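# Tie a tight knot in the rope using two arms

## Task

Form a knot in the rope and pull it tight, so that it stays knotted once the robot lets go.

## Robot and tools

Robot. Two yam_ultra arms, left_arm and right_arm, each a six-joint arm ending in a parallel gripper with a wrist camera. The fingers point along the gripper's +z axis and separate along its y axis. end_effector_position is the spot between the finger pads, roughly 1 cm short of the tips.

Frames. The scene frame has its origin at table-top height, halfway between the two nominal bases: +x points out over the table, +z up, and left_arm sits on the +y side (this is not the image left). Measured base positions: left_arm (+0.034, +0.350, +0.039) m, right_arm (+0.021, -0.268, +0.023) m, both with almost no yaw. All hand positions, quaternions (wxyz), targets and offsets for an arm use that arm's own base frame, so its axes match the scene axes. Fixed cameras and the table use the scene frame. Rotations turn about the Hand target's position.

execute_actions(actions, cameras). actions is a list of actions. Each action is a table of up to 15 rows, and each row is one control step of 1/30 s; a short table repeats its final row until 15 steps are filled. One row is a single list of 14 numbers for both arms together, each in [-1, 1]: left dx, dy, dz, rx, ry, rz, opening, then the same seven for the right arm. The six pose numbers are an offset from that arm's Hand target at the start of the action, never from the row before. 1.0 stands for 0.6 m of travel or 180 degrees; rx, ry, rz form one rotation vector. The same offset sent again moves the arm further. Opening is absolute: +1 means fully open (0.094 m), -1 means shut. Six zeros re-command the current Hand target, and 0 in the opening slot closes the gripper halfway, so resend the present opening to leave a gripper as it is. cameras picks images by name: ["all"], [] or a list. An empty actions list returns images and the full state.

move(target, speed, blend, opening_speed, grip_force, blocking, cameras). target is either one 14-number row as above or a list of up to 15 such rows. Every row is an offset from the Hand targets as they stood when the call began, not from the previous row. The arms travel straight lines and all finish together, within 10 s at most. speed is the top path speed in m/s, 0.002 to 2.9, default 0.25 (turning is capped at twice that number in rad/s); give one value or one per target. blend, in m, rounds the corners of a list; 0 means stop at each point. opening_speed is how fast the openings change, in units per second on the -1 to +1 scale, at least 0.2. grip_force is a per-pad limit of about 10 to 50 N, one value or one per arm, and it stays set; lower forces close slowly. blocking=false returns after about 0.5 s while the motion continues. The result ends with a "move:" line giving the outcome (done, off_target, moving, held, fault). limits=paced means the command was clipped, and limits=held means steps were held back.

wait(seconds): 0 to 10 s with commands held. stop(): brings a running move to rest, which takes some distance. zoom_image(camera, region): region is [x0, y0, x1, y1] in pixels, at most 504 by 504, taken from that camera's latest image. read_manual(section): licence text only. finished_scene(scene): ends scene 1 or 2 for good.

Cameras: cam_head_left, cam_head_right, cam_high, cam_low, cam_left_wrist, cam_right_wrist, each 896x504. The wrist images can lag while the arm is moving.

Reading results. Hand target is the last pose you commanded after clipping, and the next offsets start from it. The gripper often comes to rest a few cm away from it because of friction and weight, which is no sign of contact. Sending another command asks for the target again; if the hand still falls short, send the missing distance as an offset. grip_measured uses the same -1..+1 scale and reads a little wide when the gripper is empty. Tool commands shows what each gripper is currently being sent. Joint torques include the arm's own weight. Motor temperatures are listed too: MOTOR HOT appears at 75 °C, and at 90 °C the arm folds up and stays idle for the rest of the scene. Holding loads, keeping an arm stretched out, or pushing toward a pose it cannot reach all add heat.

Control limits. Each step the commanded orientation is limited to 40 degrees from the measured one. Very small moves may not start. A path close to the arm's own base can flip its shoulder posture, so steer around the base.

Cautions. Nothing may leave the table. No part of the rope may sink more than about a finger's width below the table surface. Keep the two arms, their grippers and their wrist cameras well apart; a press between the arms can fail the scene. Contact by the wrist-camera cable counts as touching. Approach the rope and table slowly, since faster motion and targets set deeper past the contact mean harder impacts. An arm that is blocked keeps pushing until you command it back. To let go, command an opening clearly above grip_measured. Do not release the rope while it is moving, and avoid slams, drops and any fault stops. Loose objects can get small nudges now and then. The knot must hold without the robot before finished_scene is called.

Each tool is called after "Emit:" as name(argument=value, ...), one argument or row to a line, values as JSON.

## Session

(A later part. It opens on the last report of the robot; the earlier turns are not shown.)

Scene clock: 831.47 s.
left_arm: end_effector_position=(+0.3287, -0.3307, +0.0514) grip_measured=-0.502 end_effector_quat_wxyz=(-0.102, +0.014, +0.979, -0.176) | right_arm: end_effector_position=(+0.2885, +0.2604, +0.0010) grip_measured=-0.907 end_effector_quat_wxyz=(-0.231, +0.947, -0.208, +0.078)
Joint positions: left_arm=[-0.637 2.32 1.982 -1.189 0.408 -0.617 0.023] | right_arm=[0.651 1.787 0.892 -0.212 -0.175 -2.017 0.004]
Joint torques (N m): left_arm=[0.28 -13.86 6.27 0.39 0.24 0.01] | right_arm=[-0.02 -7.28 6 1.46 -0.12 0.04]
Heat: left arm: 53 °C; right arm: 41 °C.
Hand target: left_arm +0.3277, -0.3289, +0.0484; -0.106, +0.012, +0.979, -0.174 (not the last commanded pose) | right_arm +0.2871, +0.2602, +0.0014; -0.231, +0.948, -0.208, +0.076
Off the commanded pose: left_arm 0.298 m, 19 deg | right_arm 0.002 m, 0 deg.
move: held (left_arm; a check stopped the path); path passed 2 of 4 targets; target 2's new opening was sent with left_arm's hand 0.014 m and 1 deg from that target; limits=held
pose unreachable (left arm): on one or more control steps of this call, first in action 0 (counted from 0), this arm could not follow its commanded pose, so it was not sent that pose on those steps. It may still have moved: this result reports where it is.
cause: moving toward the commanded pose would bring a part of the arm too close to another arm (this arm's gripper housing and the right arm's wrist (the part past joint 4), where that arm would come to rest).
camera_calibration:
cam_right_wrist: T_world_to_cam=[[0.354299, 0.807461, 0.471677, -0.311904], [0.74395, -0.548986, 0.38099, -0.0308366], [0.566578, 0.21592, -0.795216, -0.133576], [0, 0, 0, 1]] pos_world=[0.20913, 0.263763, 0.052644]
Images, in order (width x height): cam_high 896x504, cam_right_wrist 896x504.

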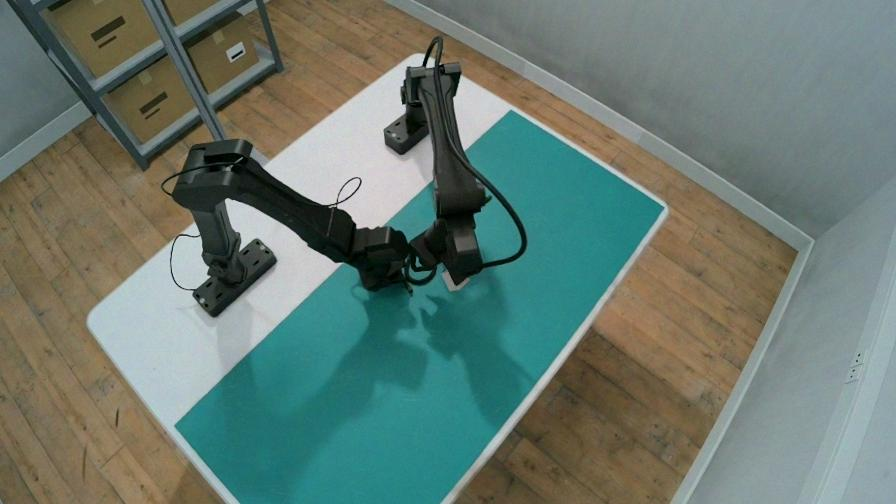

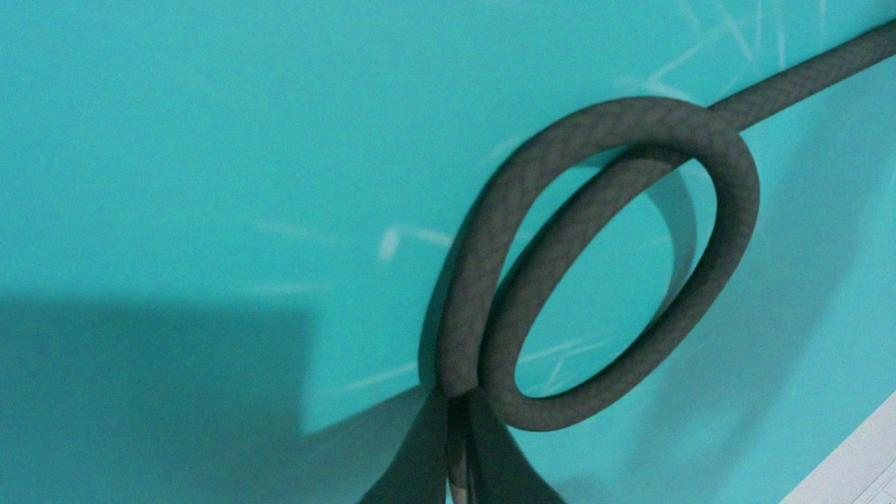

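Emit:
move(
  target=[
    [0.02,0.05,0.12,0,0,0,-0.5,0,0,0,0,0,0,-0.95],
    [0.0,0.5,0.12,0,0,0,-0.5,0,0,0,0,0,0,-0.95],
  ],
  speed=0.25,
  blend=[0.04,0],
  cameras=["cam_high"],
)

Emit:
zoom_image(
  camera="cam_high",
  region=[360, 150, 520, 310],
)

Scene clock: 841.00 s.
left_arm: end_effector_position=(+0.3364, -0.0273, +0.1142) grip_measured=-0.502 end_effector_quat_wxyz=(-0.099, +0.005, +0.980, -0.175) | right_arm: end_effector_position=(+0.2885, +0.2604, +0.0010) grip_measured=-0.907 end_effector_quat_wxyz=(-0.231, +0.947, -0.208, +0.078)
Joint positions: left_arm=[0.089 2.034 1.768 -1.544 0.328 0.14 0.023] | right_arm=[0.651 1.787 0.892 -0.212 -0.175 -2.017 0.004]
Joint torques (N m): left_arm=[-0.28 -13.9 4.67 -0.27 0.14 0.09] | right_arm=[-0.01 -7.27 5.98 1.46 -0.12 0.04]
Heat: left arm: 53 °C; right arm: 41 °C.
Hand target: left_arm +0.3277, -0.0289, +0.1204; -0.106, +0.012, +0.979, -0.174 | right_arm +0.2871, +0.2602, +0.0014; -0.231, +0.948, -0.208, +0.076
Off the commanded pose: left_arm 0.011 m, 1 deg | right_arm 0.002 m, 0 deg.
joint sent to its limit (left arm) — joint 4 (wrist pitch), lower limit. The joint targets still meet the commanded pose.
move: off_target (left_arm); blend cut to 0.0395 m at target 1
Images, in order (width x height): cam_high 896x504.

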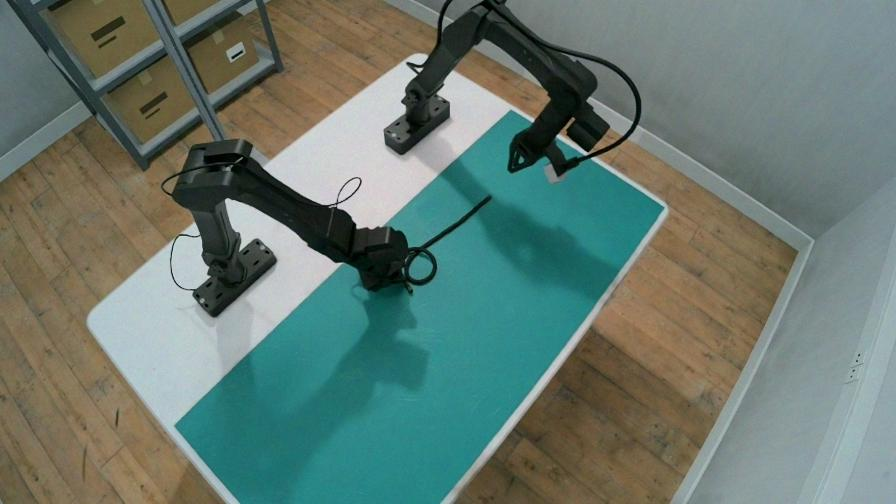

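Scaled by 3.150.

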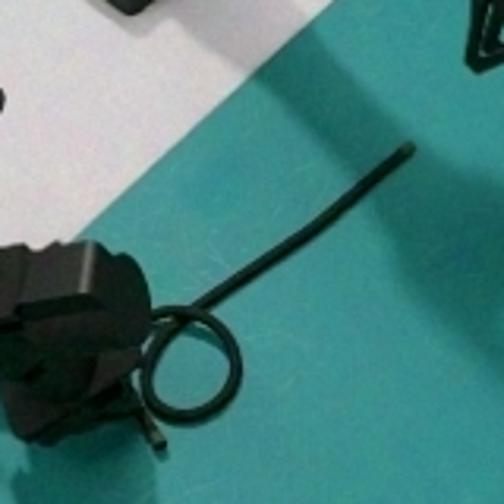

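Emit:
move(
  target=[
    [0,0,0,0,0,0,-0.5,0.0,0,0.15,-0.1,0.04,0,-0.95],
    [0,0,0,0,0,0,-0.5,0.2,0.05,0.15,-0.1,0.04,-0.25,-0.95],
    [0,0,0,0,0,0,-0.5,0.25,-0.15,0.1,-0.1,0.04,-0.75,-0.95],
  ],
  speed=0.3,
  blend=[0.04,0.05,0],
  cameras=["cam_high","cam_low"],
)

Scene clock: 859.40 s.
left_arm: end_effector_position=(+0.3364, -0.0273, +0.1142) grip_measured=-0.502 end_effector_quat_wxyz=(-0.099, +0.006, +0.980, -0.175) | right_arm: end_effector_position=(+0.4429, +0.1764, +0.0814) grip_measured=-0.907 end_effector_quat_wxyz=(+0.035, -0.219, +0.958, -0.183)
Joint positions: left_arm=[0.089 2.034 1.768 -1.544 0.328 0.141 0.023] | right_arm=[0.515 2.515 2.458 -1.553 0.373 0.073 0.004]
Joint torques (N m): left_arm=[-0.29 -13.9 4.68 -0.27 0.14 0.1] | right_arm=[-0.2 -9.72 4.78 0.25 0.19 0.09]
Heat: left arm: 54 °C; right arm: 40 °C.
Hand target: left_arm +0.3277, -0.0289, +0.1204; -0.106, +0.012, +0.979, -0.174 | right_arm +0.4371, +0.1702, +0.0614; -0.110, -0.193, +0.950, -0.219
Off the commanded pose: left_arm 0.011 m, 1 deg | right_arm 0.022 m, 17 deg.
joint sent to its limit (left arm) — joint 4 (wrist pitch), lower limit. The joint targets still meet the commanded pose.
joint sent to its limit (right arm) — joint 4 (wrist pitch), lower limit. The joint targets are off in orientation, not in position.
move: off_target (left_arm, right_arm)
Images, in order (width x height): cam_high 896x504, cam_low 896x504.

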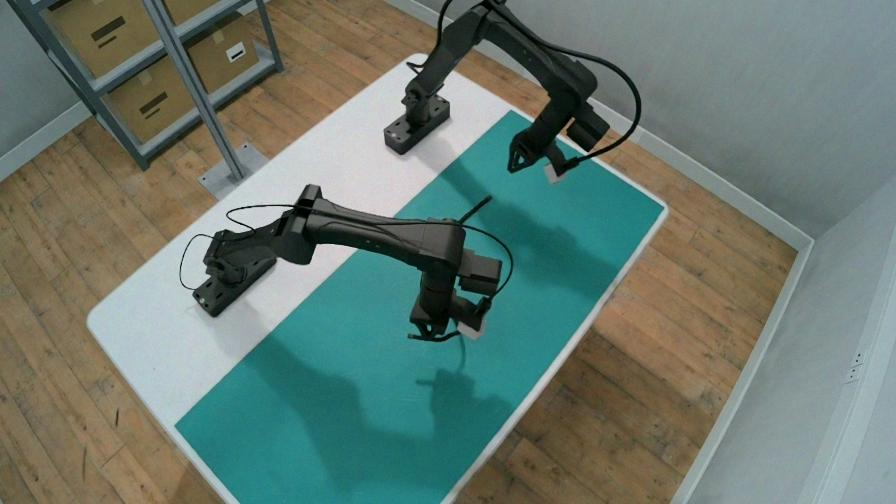

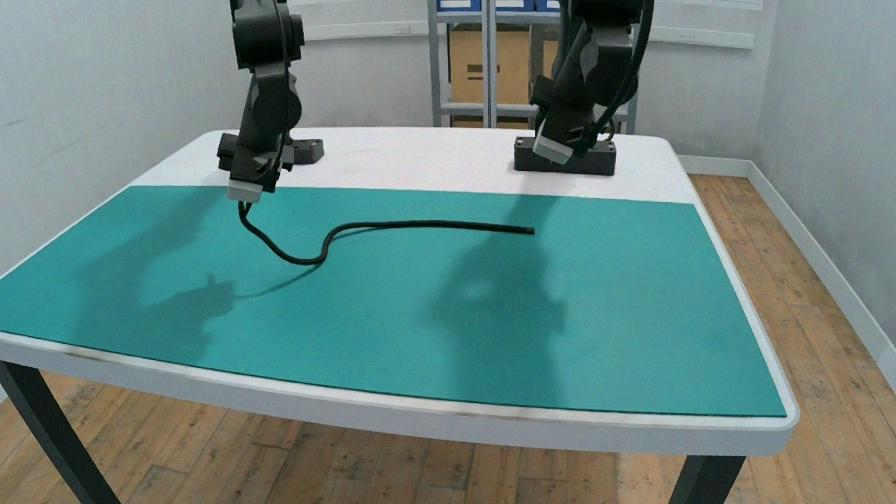

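Emit:
move(
  target=[
    [0,0,0,0,0,0,-0.5,-0.125,0.193,-0.052,0.1375,0.1275,0.6294,-0.95],
    [0,0,0,0,0,0,-0.5,-0.125,0.193,-0.122,0.1375,0.1275,0.6294,-0.95],
    [0,0,0,0,0,0,-0.5,-0.125,0.193,-0.122,0.1375,0.1275,0.6294,-0.55],
  ],
  speed=0.3,
  blend=[0.01,0,0],
)

Emit:
move(
  target=[
    [0,0.1,0,0,0,0,0,0.0,0.0,0.17,0,0,0,-0.5],
    [0,0.1,0,0,0,0,0,-0.05,-0.4,0.2,0,0,0,-0.5],
  ],
  speed=0.3,
  blend=[0.04,0],
  cameras=["cam_high","cam_low","cam_left_wrist"],
)

Emit:
zoom_image(
  camera="cam_high",
  region=[360, 150, 560, 350],
)

Scene clock: 903.80 s.
left_arm: end_effector_position=(+0.3364, -0.0273, +0.1142) grip_measured=-0.502 end_effector_quat_wxyz=(-0.099, +0.006, +0.980, -0.175) | right_arm: end_effector_position=(+0.3707, +0.2861, +0.0069) grip_measured=-0.553 end_effector_quat_wxyz=(-0.016, +0.934, -0.356, +0.016)
Joint positions: left_arm=[0.089 2.034 1.768 -1.544 0.328 0.141 0.023] | right_arm=[0.659 2.372 1.952 -1.108 0.011 -1.753 0.021]
Joint torques (N m): left_arm=[-0.28 -13.91 4.66 -0.27 0.14 0.09] | right_arm=[0.5 -9.36 5.18 0.65 -0.1 -0.03]
Heat: left arm: 54 °C; right arm: 41 °C.
Hand target: left_arm +0.3277, -0.0289, +0.1204; -0.106, +0.012, +0.979, -0.174 | right_arm +0.3621, +0.2859, -0.0117; +0.000, +0.937, -0.350, +0.000
Off the commanded pose: left_arm 0.011 m, 1 deg | right_arm 0.021 m, 3 deg.
joint sent to its limit (left arm) — joint 4 (wrist pitch), lower limit. The joint targets still meet the commanded pose.
move: off_target (left_arm, right_arm); target 3's new opening was sent with right_arm's hand 0.020 m and 2 deg from that target

Scene clock: 905.63 s.
left_arm: end_effector_position=(+0.3340, +0.0340, +0.1121) grip_measured=-0.002 end_effector_quat_wxyz=(-0.077, +0.000, +0.983, -0.169) | right_arm: end_effector_position=(+0.3375, +0.0467, +0.1064) grip_measured=-0.503 end_effector_quat_wxyz=(+0.035, +0.906, -0.421, +0.017)
Joint positions: left_arm=[0.252 2.034 1.768 -1.545 0.288 0.287 0.047] | right_arm=[0.175 1.847 1.542 -1.278 0.077 -2.097 0.023]
Joint torques (N m): left_arm=[-0.43 -14.04 5.18 -0.27 0.11 0.1] | right_arm=[0.16 -9.68 4.63 0.49 0.04 -0.02]
Heat: left arm: 54 °C; right arm: 41 °C.
Hand target: left_arm +0.3277, +0.0311, +0.1204; -0.106, +0.012, +0.979, -0.174 | right_arm +0.3321, +0.0459, +0.1083; +0.000, +0.937, -0.350, +0.000
Off the commanded pose: left_arm 0.011 m, 4 deg | right_arm 0.006 m, 10 deg.
joint sent to its limit (left arm) — joint 4 (wrist pitch), lower limit. The joint targets are off in orientation, not in position.
joint sent to its limit (right arm) — joint 6 (wrist roll), lower limit. The joint targets are off in orientation, not in position.
move: off_target (left_arm, right_arm)
camera_calibration:
cam_left_wrist: T_world_to_cam=[[0.0133038, -0.936936, 0.349248, -0.00973844], [-0.833937, 0.182317, 0.520874, 0.251115], [-0.551699, -0.29818, -0.77892, 0.374487], [0, 0, 0, 1]] pos_world=[0.416147, 0.0567578, 0.164298]
Images, in order (width x height): cam_high 896x504, cam_low 896x504, cam_left_wrist 896x504.

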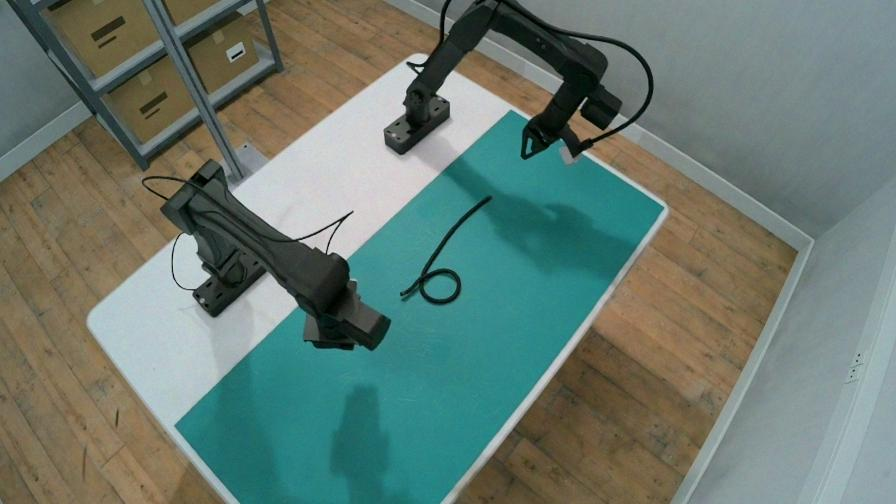

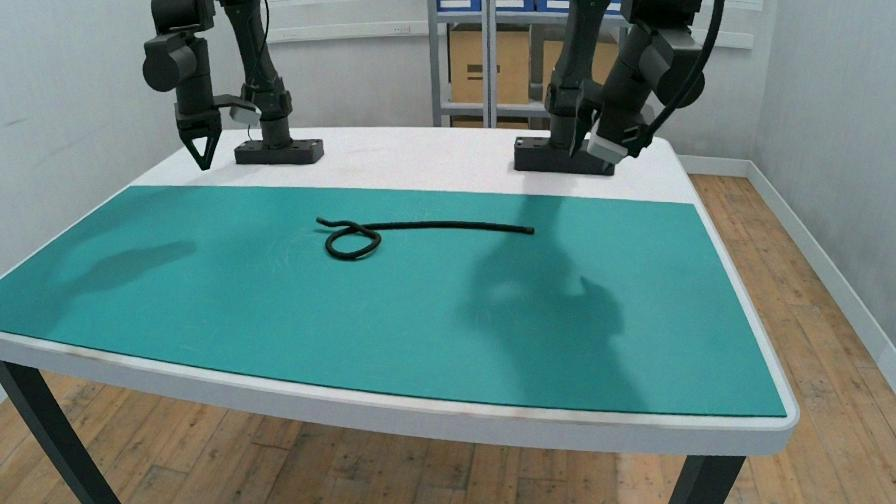

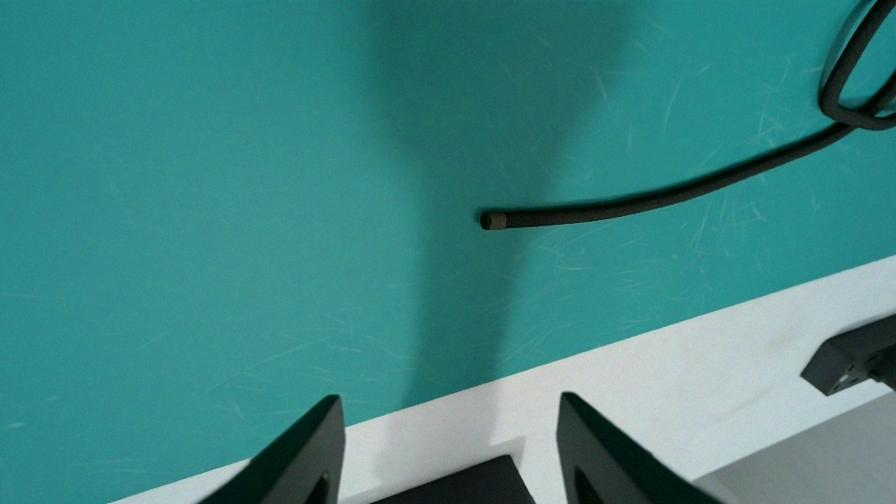

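Scaled by 2.520.

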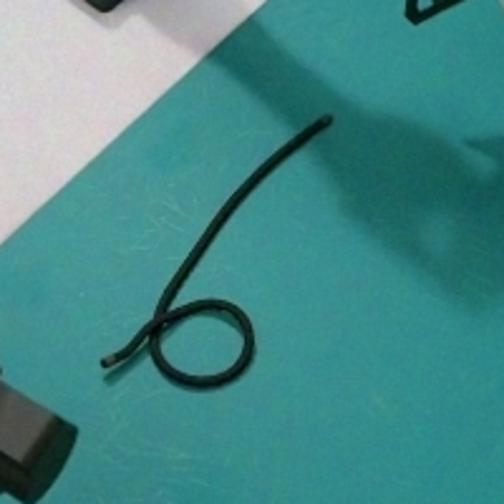

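Emit:
move(
  target=[
    [0,0.1,0,0,0,0,0,-0.047,0.343,-0.06,0,0,-0.328,-0.4],
    [0,0.1,0,0,0,0,0,-0.047,0.343,-0.2,0,0,-0.328,-0.4],
    [0,0.1,0,0,0,0,0,-0.047,0.343,-0.2,0,0,-0.328,-0.95],
  ],
  speed=[0.35,0.12,0.1],
  opening_speed=1.5,
  cameras=["cam_right_wrist"],
)

Scene clock: 982.73 s.
left_arm: end_effector_position=(+0.3226, +0.0873, +0.1101) grip_measured=-0.002 end_effector_quat_wxyz=(-0.061, -0.001, +0.985, -0.158) | right_arm: end_effector_position=(+0.3084, +0.2538, +0.0014) grip_measured=-0.947 end_effector_quat_wxyz=(+0.013, -0.644, +0.765, -0.002)
Joint positions: left_arm=[0.393 2.034 1.768 -1.545 0.245 0.421 0.047] | right_arm=[0.688 2.121 1.508 -0.931 0.005 -0.711 0.002]
Joint torques (N m): left_arm=[0.25 -11.78 9.18 -0.27 0.1 0.1] | right_arm=[0.08 -7.97 4.93 0.7 -0.03 0.1]
Heat: left arm: 54 °C; right arm: 40 °C.
Hand target: left_arm +0.3277, +0.0910, +0.1204; -0.106, +0.012, +0.979, -0.174 | right_arm +0.3039, +0.2517, -0.0118; +0.000, -0.643, +0.766, +0.000
Off the commanded pose: left_arm 0.012 m, 6 deg | right_arm 0.014 m, 2 deg.
joint sent to its limit (left arm) — joint 4 (wrist pitch), lower limit. The joint targets are off in orientation, not in position.
move: off_target (left_arm, right_arm); target 3's new opening was sent with right_arm's hand 0.014 m and 1 deg from that target
camera_calibration:
cam_right_wrist: T_world_to_cam=[[0.985566, -0.167693, 0.0232093, -0.260477], [-0.164736, -0.918402, 0.359721, 0.324601], [-0.0390071, -0.358352, -0.932771, 0.189623], [0, 0, 0, 1]] pos_world=[0.317587, 0.322386, 0.066155]
Images, in order (width x height): cam_right_wrist 896x504.

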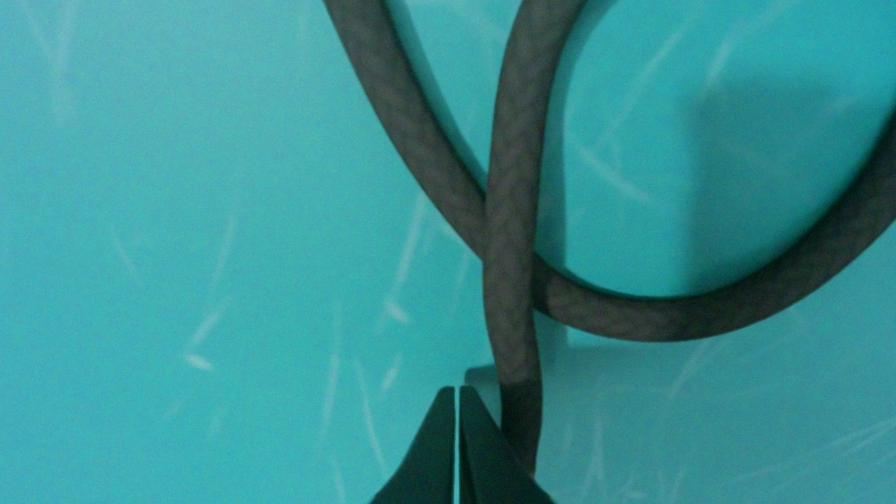

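Emit:
move(
  target=[
    [0,0,0,0,0,0,0,0.0,0.0,0.06,0,0,0,-0.95],
    [0,0,0,0,0,0,0,0.027,0.0,0.06,0,0,0,-0.4],
    [0,0,0,0,0,0,0,0.027,0.0,-0.005,0,0,0,-0.4],
    [0,0,0,0,0,0,0,0.027,0.0,-0.005,0,0,0,-0.95],
  ],
  speed=[0.15,0.15,0.1,0.1],
  opening_speed=2,
  cameras=["cam_right_wrist"],
)

Scene clock: 997.60 s.
left_arm: end_effector_position=(+0.3226, +0.0873, +0.1101) grip_measured=-0.002 end_effector_quat_wxyz=(-0.061, -0.001, +0.985, -0.158) | right_arm: end_effector_position=(+0.3232, +0.2558, -0.0008) grip_measured=-0.861 end_effector_quat_wxyz=(+0.014, -0.642, +0.766, -0.003)
Joint positions: left_arm=[0.393 2.034 1.768 -1.545 0.245 0.421 0.047] | right_arm=[0.669 2.169 1.576 -0.95 0.005 -0.727 0.007]
Joint torques (N m): left_arm=[0.27 -11.75 9.18 -0.27 0.09 0.1] | right_arm=[-0.4 -8.27 4.97 0.7 -0.04 -0.02]
Heat: left arm: 53 °C; right arm: 41 °C.
Hand target: left_arm +0.3277, +0.0910, +0.1204; -0.106, +0.012, +0.979, -0.174 | right_arm +0.3202, +0.2517, -0.0147; +0.000, -0.643, +0.766, +0.000
Off the commanded pose: left_arm 0.012 m, 6 deg | right_arm 0.015 m, 2 deg.
joint sent to its limit (left arm) — joint 4 (wrist pitch), lower limit. The joint targets are off in orientation, not in position.
move: off_target (left_arm, right_arm); target 4's new opening was sent with right_arm's hand 0.015 m and 2 deg from that target
camera_calibration:
cam_right_wrist: T_world_to_cam=[[0.98489, -0.171478, 0.0242429, -0.273384], [-0.168654, -0.917882, 0.359233, 0.330812], [-0.0393484, -0.357893, -0.932933, 0.188937], [0, 0, 0, 1]] pos_world=[0.332481, 0.324386, 0.0640544]
Images, in order (width x height): cam_right_wrist 896x504.

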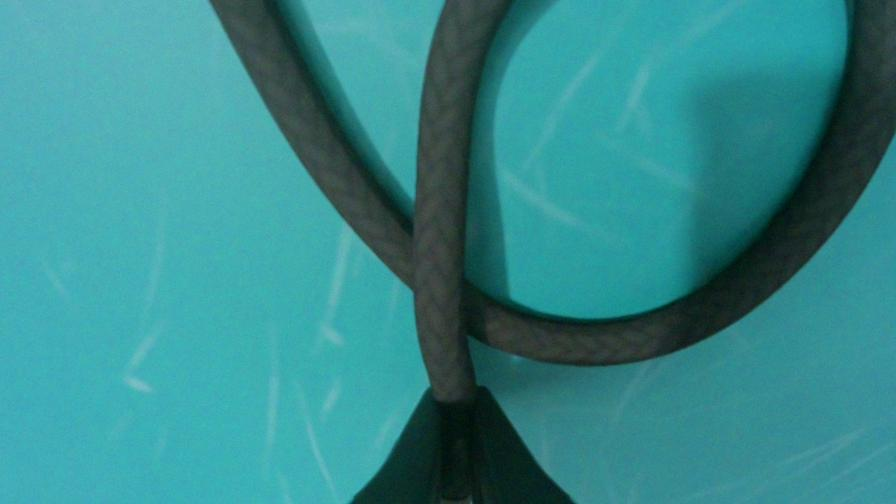

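Emit:
move(
  target=[
    [0,0,0,0,0,0,0,0.03,-0.05,0.08,0,0,0,-0.95],
    [0,0,0,0,0,0,0,0.108,-0.367,0.08,0,0,0,-0.95],
    [0,0,0,0,0,0,0,0.108,-0.367,0.0,0,0,0,-0.95],
    [0,0,0,0,0,0,0,0.108,-0.367,0.0,0,0,0,-0.5],
    [0,0,0,0,0,0,0,0.108,-0.367,0.15,0,0,0,-0.5],
  ],
  speed=0.25,
  blend=[0.03,0.02,0,0,0],
  cameras=["cam_high","cam_right_wrist","cam_head_right"],
)

Scene clock: 1010.47 s.
left_arm: end_effector_position=(+0.3226, +0.0873, +0.1101) grip_measured=-0.002 end_effector_quat_wxyz=(-0.061, -0.001, +0.985, -0.158) | right_arm: end_effector_position=(+0.3842, +0.0278, +0.0657) grip_measured=-0.503 end_effector_quat_wxyz=(-0.007, -0.638, +0.770, -0.001)
Joint positions: left_arm=[0.393 2.034 1.768 -1.545 0.245 0.421 0.047] | right_arm=[0.074 2.038 1.646 -1.19 0.01 -1.311 0.023]
Joint torques (N m): left_arm=[0.28 -11.77 9.18 -0.27 0.09 0.1] | right_arm=[0.36 -10.26 7.71 0.22 -0.08 -0.03]
Heat: left arm: 52 °C; right arm: 42 °C.
Hand target: left_arm +0.3277, +0.0910, +0.1204; -0.106, +0.012, +0.979, -0.174 | right_arm +0.3849, +0.0315, +0.0752; +0.000, -0.643, +0.766, +0.000
Off the commanded pose: left_arm 0.012 m, 6 deg | right_arm 0.010 m, 1 deg.
joint sent to its limit (left arm) — joint 4 (wrist pitch), lower limit. The joint targets are off in orientation, not in position.
move: off_target (left_arm); blend cut to 0.0296 m at target 1; target 4's new opening was sent with right_arm's hand 0.014 m and 2 deg from that target
camera_calibration:
cam_right_wrist: T_world_to_cam=[[0.98334, -0.181678, -0.00590657, -0.371323], [-0.165249, -0.90701, 0.387331, 0.10446], [-0.0757269, -0.379902, -0.921922, 0.185659], [0, 0, 0, 1]] pos_world=[0.396458, 0.0978174, 0.128509]
Images, in order (width x height): cam_head_right 896x504, cam_high 896x504, cam_right_wrist 896x504.

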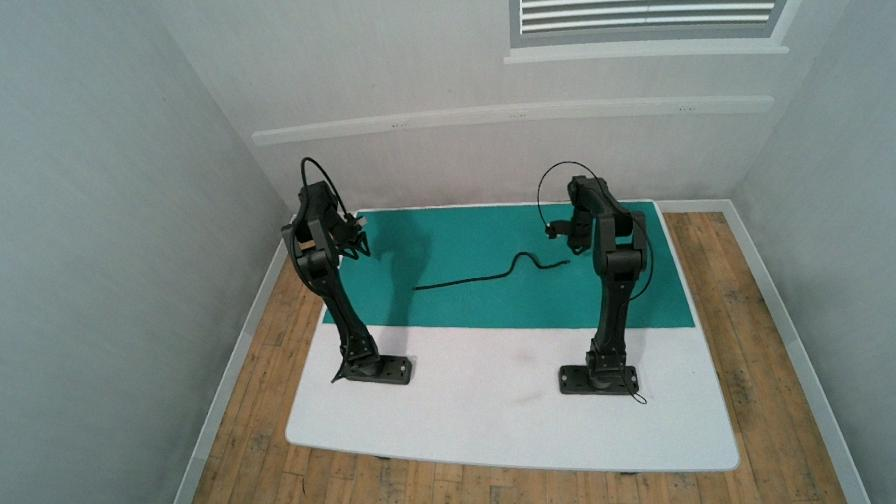

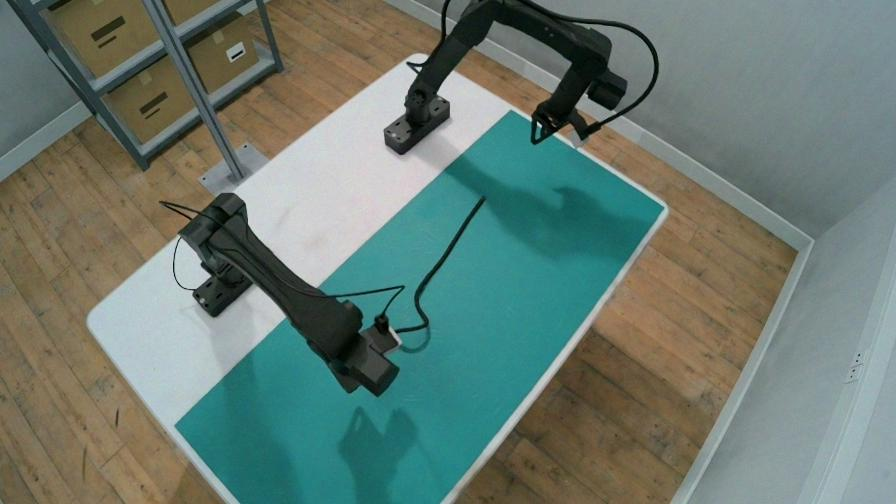

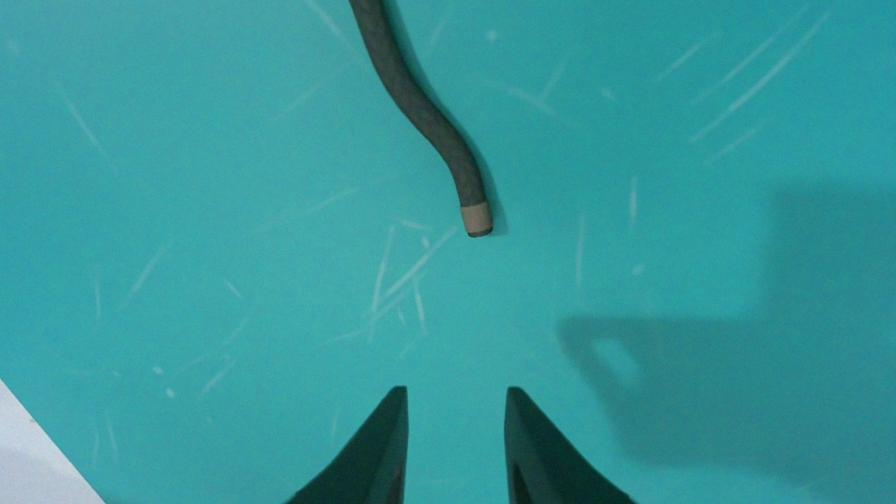

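Emit:
execute_actions(
  actions=[],
  cameras=["cam_high","cam_right_wrist","cam_low"],
)

Scene clock: 1042.30 s.
left_arm: end_effector_position=(+0.3226, +0.0873, +0.1101) grip_measured=-0.002 end_effector_quat_wxyz=(-0.061, -0.001, +0.985, -0.158) | right_arm: end_effector_position=(+0.3841, +0.0278, +0.0657) grip_measured=-0.503 end_effector_quat_wxyz=(-0.007, -0.638, +0.770, -0.001)
Joint positions: left_arm=[0.393 2.034 1.768 -1.545 0.245 0.421 0.047] | right_arm=[0.074 2.038 1.646 -1.19 0.01 -1.311 0.023]
Joint velocities: within noise
Joint torques (N m): left_arm=[0.29 -11.75 9.18 -0.27 0.09 0.09] | right_arm=[0.35 -10.26 7.72 0.25 -0.08 -0.03]
Motor temperatures (°C): left_arm=[29 51 39 31 31 31 30] | right_arm=[30 41 40 32 30 31 31]
Heat: left arm: 51 °C; right arm: 41 °C.
Hand target: left_arm +0.3277, +0.0910, +0.1204; -0.106, +0.012, +0.979, -0.174 | right_arm +0.3850, +0.0315, +0.0752; +0.000, -0.643, +0.766, +0.000
Tool commands: left_gripper/opening=+0.0 right_gripper/opening=-0.5
Off the commanded pose: left_arm 0.012 m, 6 deg | right_arm 0.010 m, 1 deg.
camera_calibration:
cam_right_wrist: T_world_to_cam=[[0.983332, -0.181715, -0.00621592, -0.371177], [-0.165159, -0.906991, 0.387414, 0.104395], [-0.0760366, -0.379929, -0.921885, 0.185772], [0, 0, 0, 1]] pos_world=[0.396357, 0.0978173, 0.128509]
Images, in order (width x height): cam_high 896x504, cam_low 896x504, cam_right_wrist 896x504.

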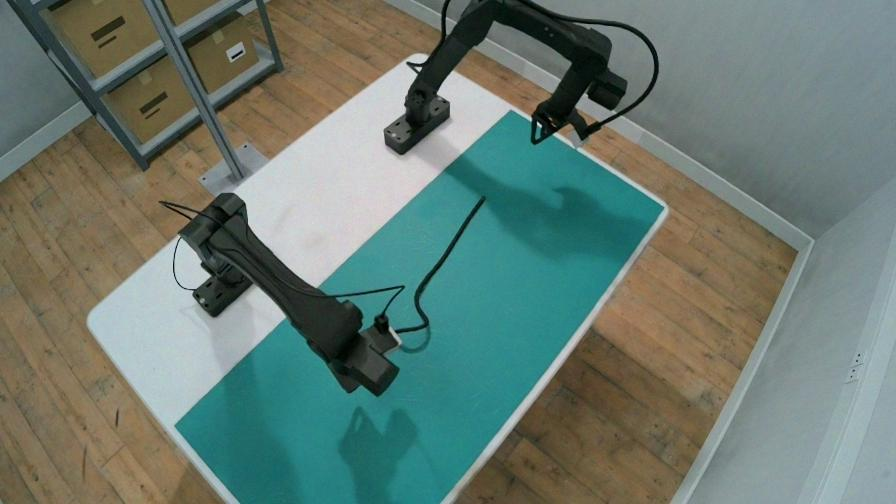

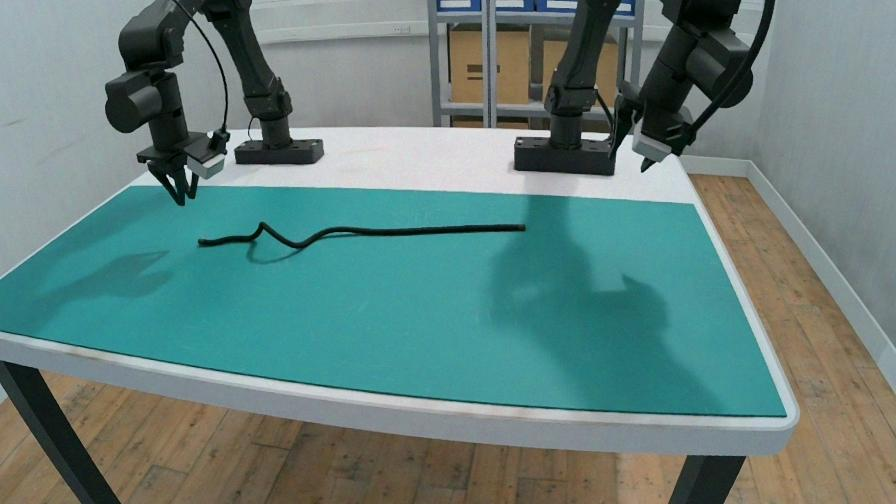

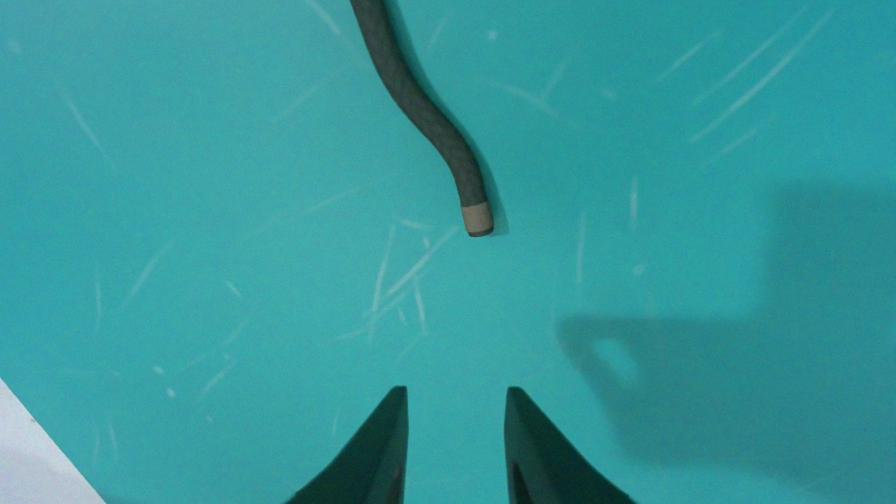

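Emit:
move(
  target=[
    [0,0,0,0,0,0,0, 0.0017,0.061,0,0,0,-0.889,-0.5],
    [0,0,0,0,0,0,0, 0.0017,0.061,-0.1453,0,0,-0.889,-0.5],
    [0,0,0,0,0,0,0, 0.0017,0.061,-0.1453,0,0,-0.889,-0.95],
  ],
  speed=[0.5,0.12,0.1],
  cameras=["cam_right_wrist"],
)

Scene clock: 1112.73 s.
left_arm: end_effector_position=(+0.3226, +0.0873, +0.1101) grip_measured=-0.002 end_effector_quat_wxyz=(-0.061, -0.001, +0.985, -0.158) | right_arm: end_effector_position=(+0.3929, +0.0675, +0.0015) grip_measured=-0.947 end_effector_quat_wxyz=(+0.008, +0.644, +0.765, +0.016)
Joint positions: left_arm=[0.393 2.034 1.768 -1.545 0.245 0.421 0.047] | right_arm=[0.164 2.112 1.494 -0.92 -0.009 1.562 0.002]
Joint torques (N m): left_arm=[0.25 -11.75 9.18 -0.27 0.09 0.09] | right_arm=[0.62 -7.9 4.9 0.64 0.08 0.11]
Heat: left arm: 51 °C; right arm: 41 °C.
Hand target: left_arm +0.3277, +0.0910, +0.1204; -0.106, +0.012, +0.979, -0.174 | right_arm +0.3861, +0.0681, -0.0119; +0.000, +0.643, +0.766, +0.000
Off the commanded pose: left_arm 0.012 m, 6 deg | right_arm 0.015 m, 2 deg.
joint sent to its limit (left arm) — joint 4 (wrist pitch), lower limit. The joint targets are off in orientation, not in position.
move: off_target (left_arm, right_arm); target 3's new opening was sent with right_arm's hand 0.015 m and 2 deg from that target
camera_calibration:
cam_right_wrist: T_world_to_cam=[[-0.984196, -0.174269, -0.0314518, 0.399548], [-0.172889, 0.907173, 0.383596, 0.0472841], [-0.0383165, 0.382971, -0.922965, 0.0759028], [0, 0, 0, 1]] pos_world=[0.404317, -0.00233467, 0.0644842]
Images, in order (width x height): cam_right_wrist 896x504.

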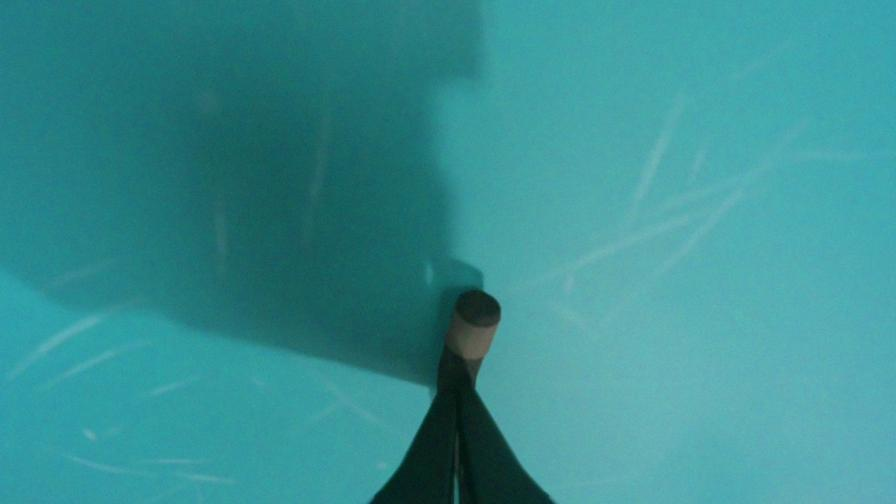

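Emit:
move(
  target=[
    [0,0,0,0,0,0,0, 0,0,0.02,0,0,0,-0.5],
    [0,0,0,0,0,0,0, 0,0,-0.025,0,0,0,-0.5],
    [0,0,0,0,0,0,0, 0,0,-0.025,0,0,0,-0.95],
  ],
  speed=[0.2,0.1,0.1],
  cameras=["cam_right_wrist"],
)

Scene clock: 1121.03 s.
left_arm: end_effector_position=(+0.3226, +0.0873, +0.1101) grip_measured=-0.002 end_effector_quat_wxyz=(-0.061, -0.001, +0.985, -0.158) | right_arm: end_effector_position=(+0.3917, +0.0673, -0.0078) grip_measured=-0.864 end_effector_quat_wxyz=(+0.006, +0.644, +0.765, +0.014)
Joint positions: left_arm=[0.393 2.034 1.768 -1.545 0.245 0.421 0.047] | right_arm=[0.164 2.124 1.474 -0.891 -0.009 1.563 0.006]
Joint torques (N m): left_arm=[0.29 -11.77 9.21 -0.27 0.09 0.1] | right_arm=[0.61 -7.2 4.31 0.88 0.07 0.1]
Heat: left arm: 50 °C; right arm: 42 °C.
Hand target: left_arm +0.3277, +0.0910, +0.1204; -0.106, +0.012, +0.979, -0.174 | right_arm +0.3860, +0.0681, -0.0270; +0.000, +0.643, +0.766, +0.000
Off the commanded pose: left_arm 0.012 m, 6 deg | right_arm 0.020 m, 2 deg.
joint sent to its limit (left arm) — joint 4 (wrist pitch), lower limit. The joint targets are off in orientation, not in position.
move: off_target (left_arm, right_arm); target 3's new opening was sent with right_arm's hand 0.020 m and 2 deg from that target
camera_calibration:
cam_right_wrist: T_world_to_cam=[[-0.9845, -0.1732, -0.027583, 0.398043], [-0.170421, 0.907594, 0.383706, 0.0498407], [-0.0414238, 0.382459, -0.923043, 0.0686116], [0, 0, 0, 1]] pos_world=[0.403209, -0.00253522, 0.0551865]
Images, in order (width x height): cam_right_wrist 896x504.

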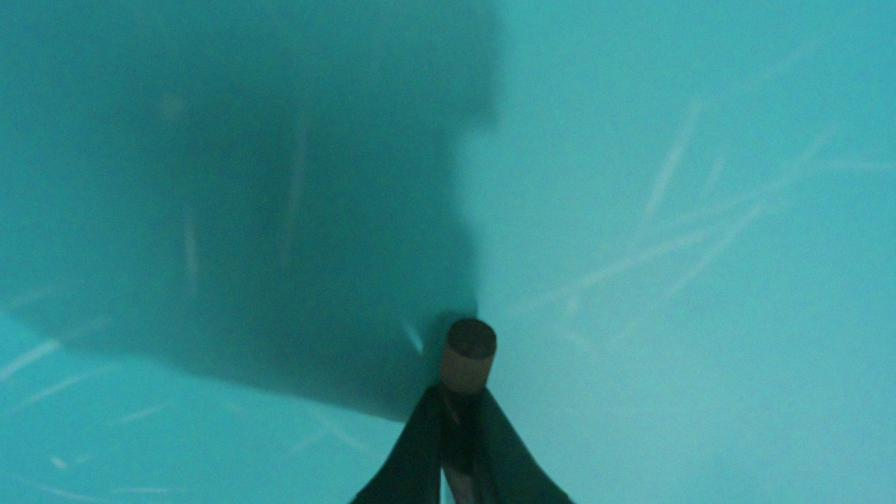

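Emit:
move(
  target=[
    [0,0,0,0,0,0,0, 0,0,0.11,0,0,0,-0.95],
    [0,0,0,0,0,0,0, 0.09,0.22,0.128,0,0,0.333,-0.95],
    [0,0,0,0,0,0,0, -0.008,0.463,0.11,0,0,0.694,-0.95],
    [0,0,0,0,0,0,0, -0.008,0.463,0.01,0,0,0.694,-0.95],
  ],
  speed=[0.25,0.3,0.3,0.12],
  blend=[0.02,0.04,0.0,0],
  cameras=["cam_right_wrist","cam_high","cam_head_right"],
)

Scene clock: 1139.30 s.
left_arm: end_effector_position=(+0.3226, +0.0873, +0.1101) grip_measured=-0.002 end_effector_quat_wxyz=(-0.061, -0.001, +0.985, -0.158) | right_arm: end_effector_position=(+0.3840, +0.3485, +0.0004) grip_measured=-0.864 end_effector_quat_wxyz=(+0.016, -0.378, +0.925, +0.008)
Joint positions: left_arm=[0.393 2.034 1.768 -1.545 0.245 0.421 0.047] | right_arm=[0.734 2.699 2.534 -1.371 -0.004 -0.043 0.006]
Joint torques (N m): left_arm=[0.25 -11.75 9.22 -0.27 0.09 0.1] | right_arm=[0.13 -10.77 5.16 0.73 0.05 -0.02]
Heat: left arm: 50 °C; right arm: 42 °C.
Hand target: left_arm +0.3277, +0.0910, +0.1204; -0.106, +0.012, +0.979, -0.174 | right_arm +0.3811, +0.3459, -0.0209; +0.000, -0.382, +0.924, +0.000
Off the commanded pose: left_arm 0.012 m, 6 deg | right_arm 0.022 m, 2 deg.
joint sent to its limit (left arm) — joint 4 (wrist pitch), lower limit. The joint targets are off in orientation, not in position.
move: off_target (left_arm, right_arm)
camera_calibration:
cam_right_wrist: T_world_to_cam=[[0.702797, -0.71139, -0.00055078, -0.0209981], [-0.668042, -0.660238, 0.343229, 0.527703], [-0.244533, -0.240852, -0.939252, 0.263647], [0, 0, 0, 1]] pos_world=[0.431756, 0.396972, 0.0664964]
Images, in order (width x height): cam_head_right 896x504, cam_high 896x504, cam_right_wrist 896x504.

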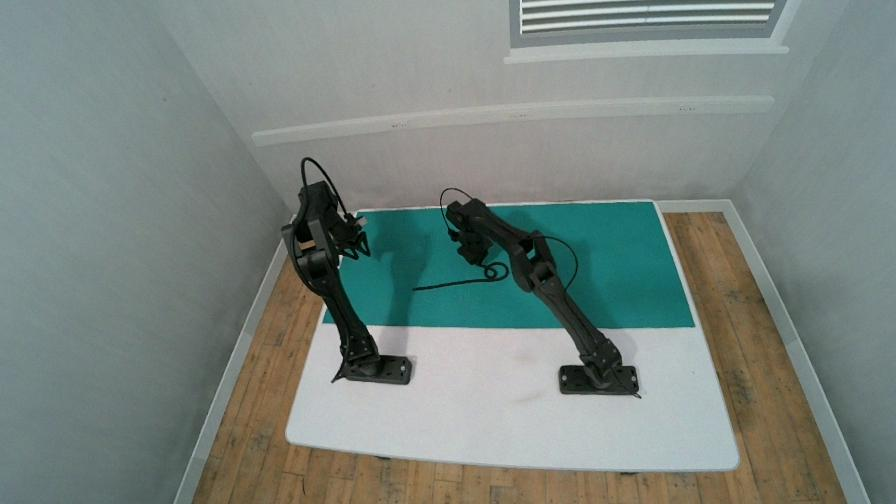

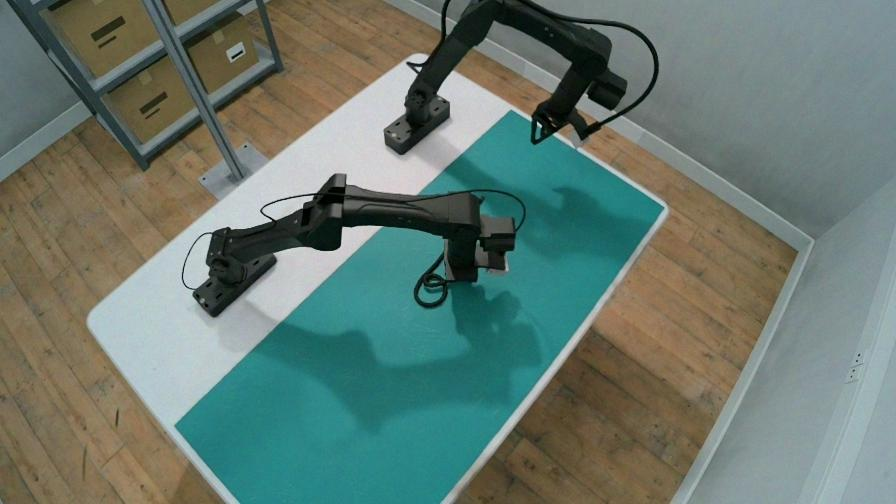

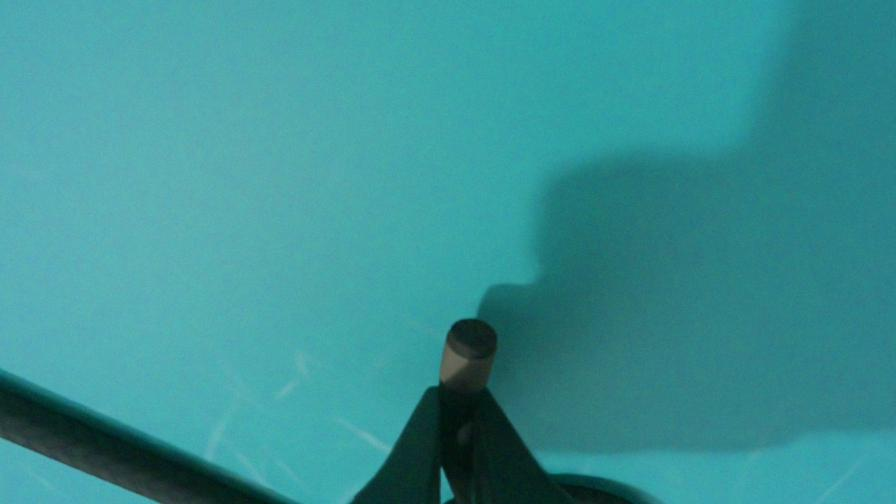

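Emit:
zoom_image(
  camera="cam_high",
  region=[380, 180, 540, 320],
)

Emit:
zoom_image(
  camera="cam_head_right",
  region=[390, 190, 590, 310],
)

Scaled by 3.150.

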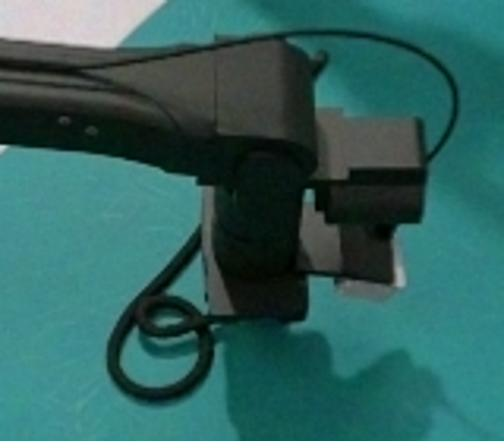

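Scaled by 2.520.

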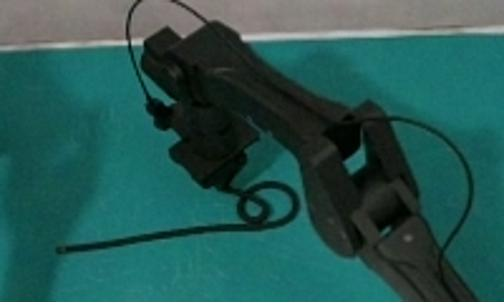

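Emit:
move(
  target=[0,0,0,0,0,0,0, -0.05,-0.05,0.4,0,0,0,-0.95],
  speed=0.2,
  cameras=["cam_low","cam_high","cam_head_right"],
)

Scene clock: 1154.23 s.
left_arm: end_effector_position=(+0.3226, +0.0873, +0.1101) grip_measured=-0.002 end_effector_quat_wxyz=(-0.061, -0.001, +0.985, -0.158) | right_arm: end_effector_position=(+0.3552, +0.3226, +0.2165) grip_measured=-0.864 end_effector_quat_wxyz=(+0.149, -0.376, +0.913, +0.056)
Joint positions: left_arm=[0.393 2.034 1.768 -1.545 0.245 0.421 0.047] | right_arm=[0.734 2.245 2.545 -1.551 -0.004 -0.046 0.006]
Joint torques (N m): left_arm=[0.28 -11.77 9.21 -0.27 0.09 0.1] | right_arm=[-0.27 -11.93 4.56 1.06 0.02 -0.02]
Heat: left arm: 50 °C; right arm: 42 °C.
Hand target: left_arm +0.3277, +0.0910, +0.1204; -0.106, +0.012, +0.979, -0.174 | right_arm +0.3510, +0.3159, +0.2190; +0.000, -0.382, +0.924, +0.000
Off the commanded pose: left_arm 0.012 m, 6 deg | right_arm 0.008 m, 18 deg.
joint sent to its limit (left arm) — joint 4 (wrist pitch), lower limit. The joint targets are off in orientation, not in position.
joint sent to its limit (right arm) — joint 4 (wrist pitch), lower limit. The joint targets are off in orientation, not in position.
move: off_target (left_arm, right_arm)
Images, in order (width x height): cam_head_right 896x504, cam_high 896x504, cam_low 896x504.

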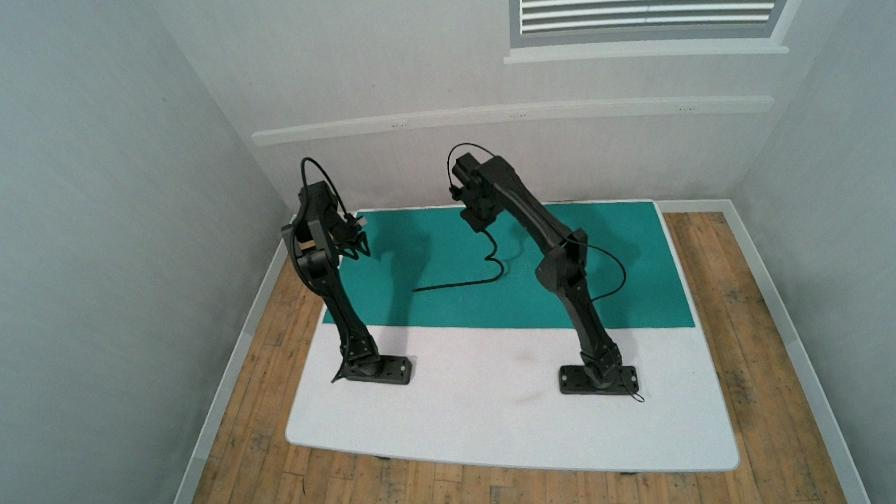

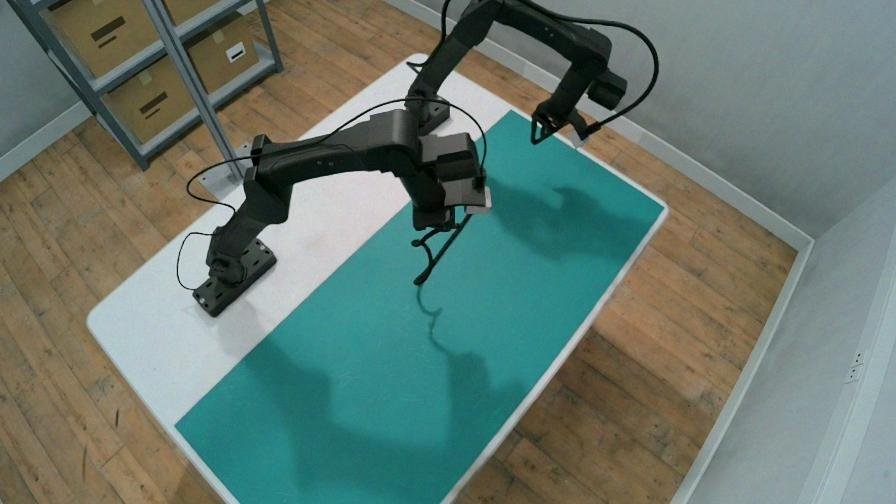

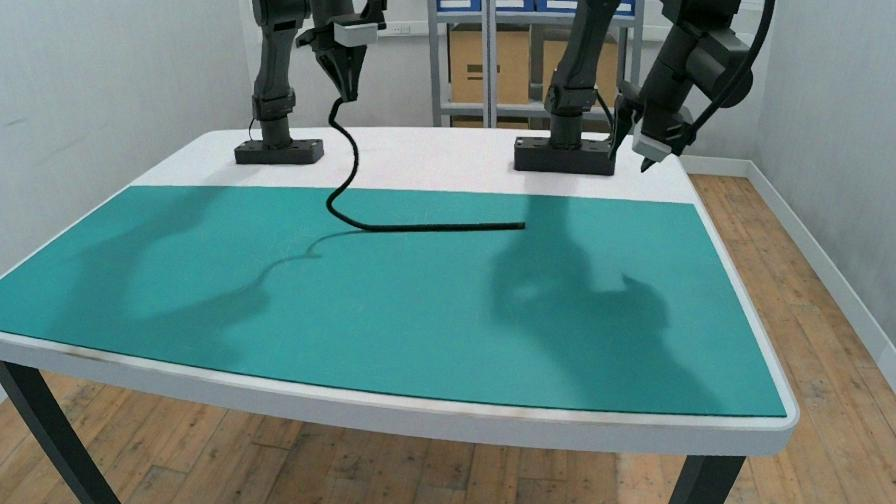

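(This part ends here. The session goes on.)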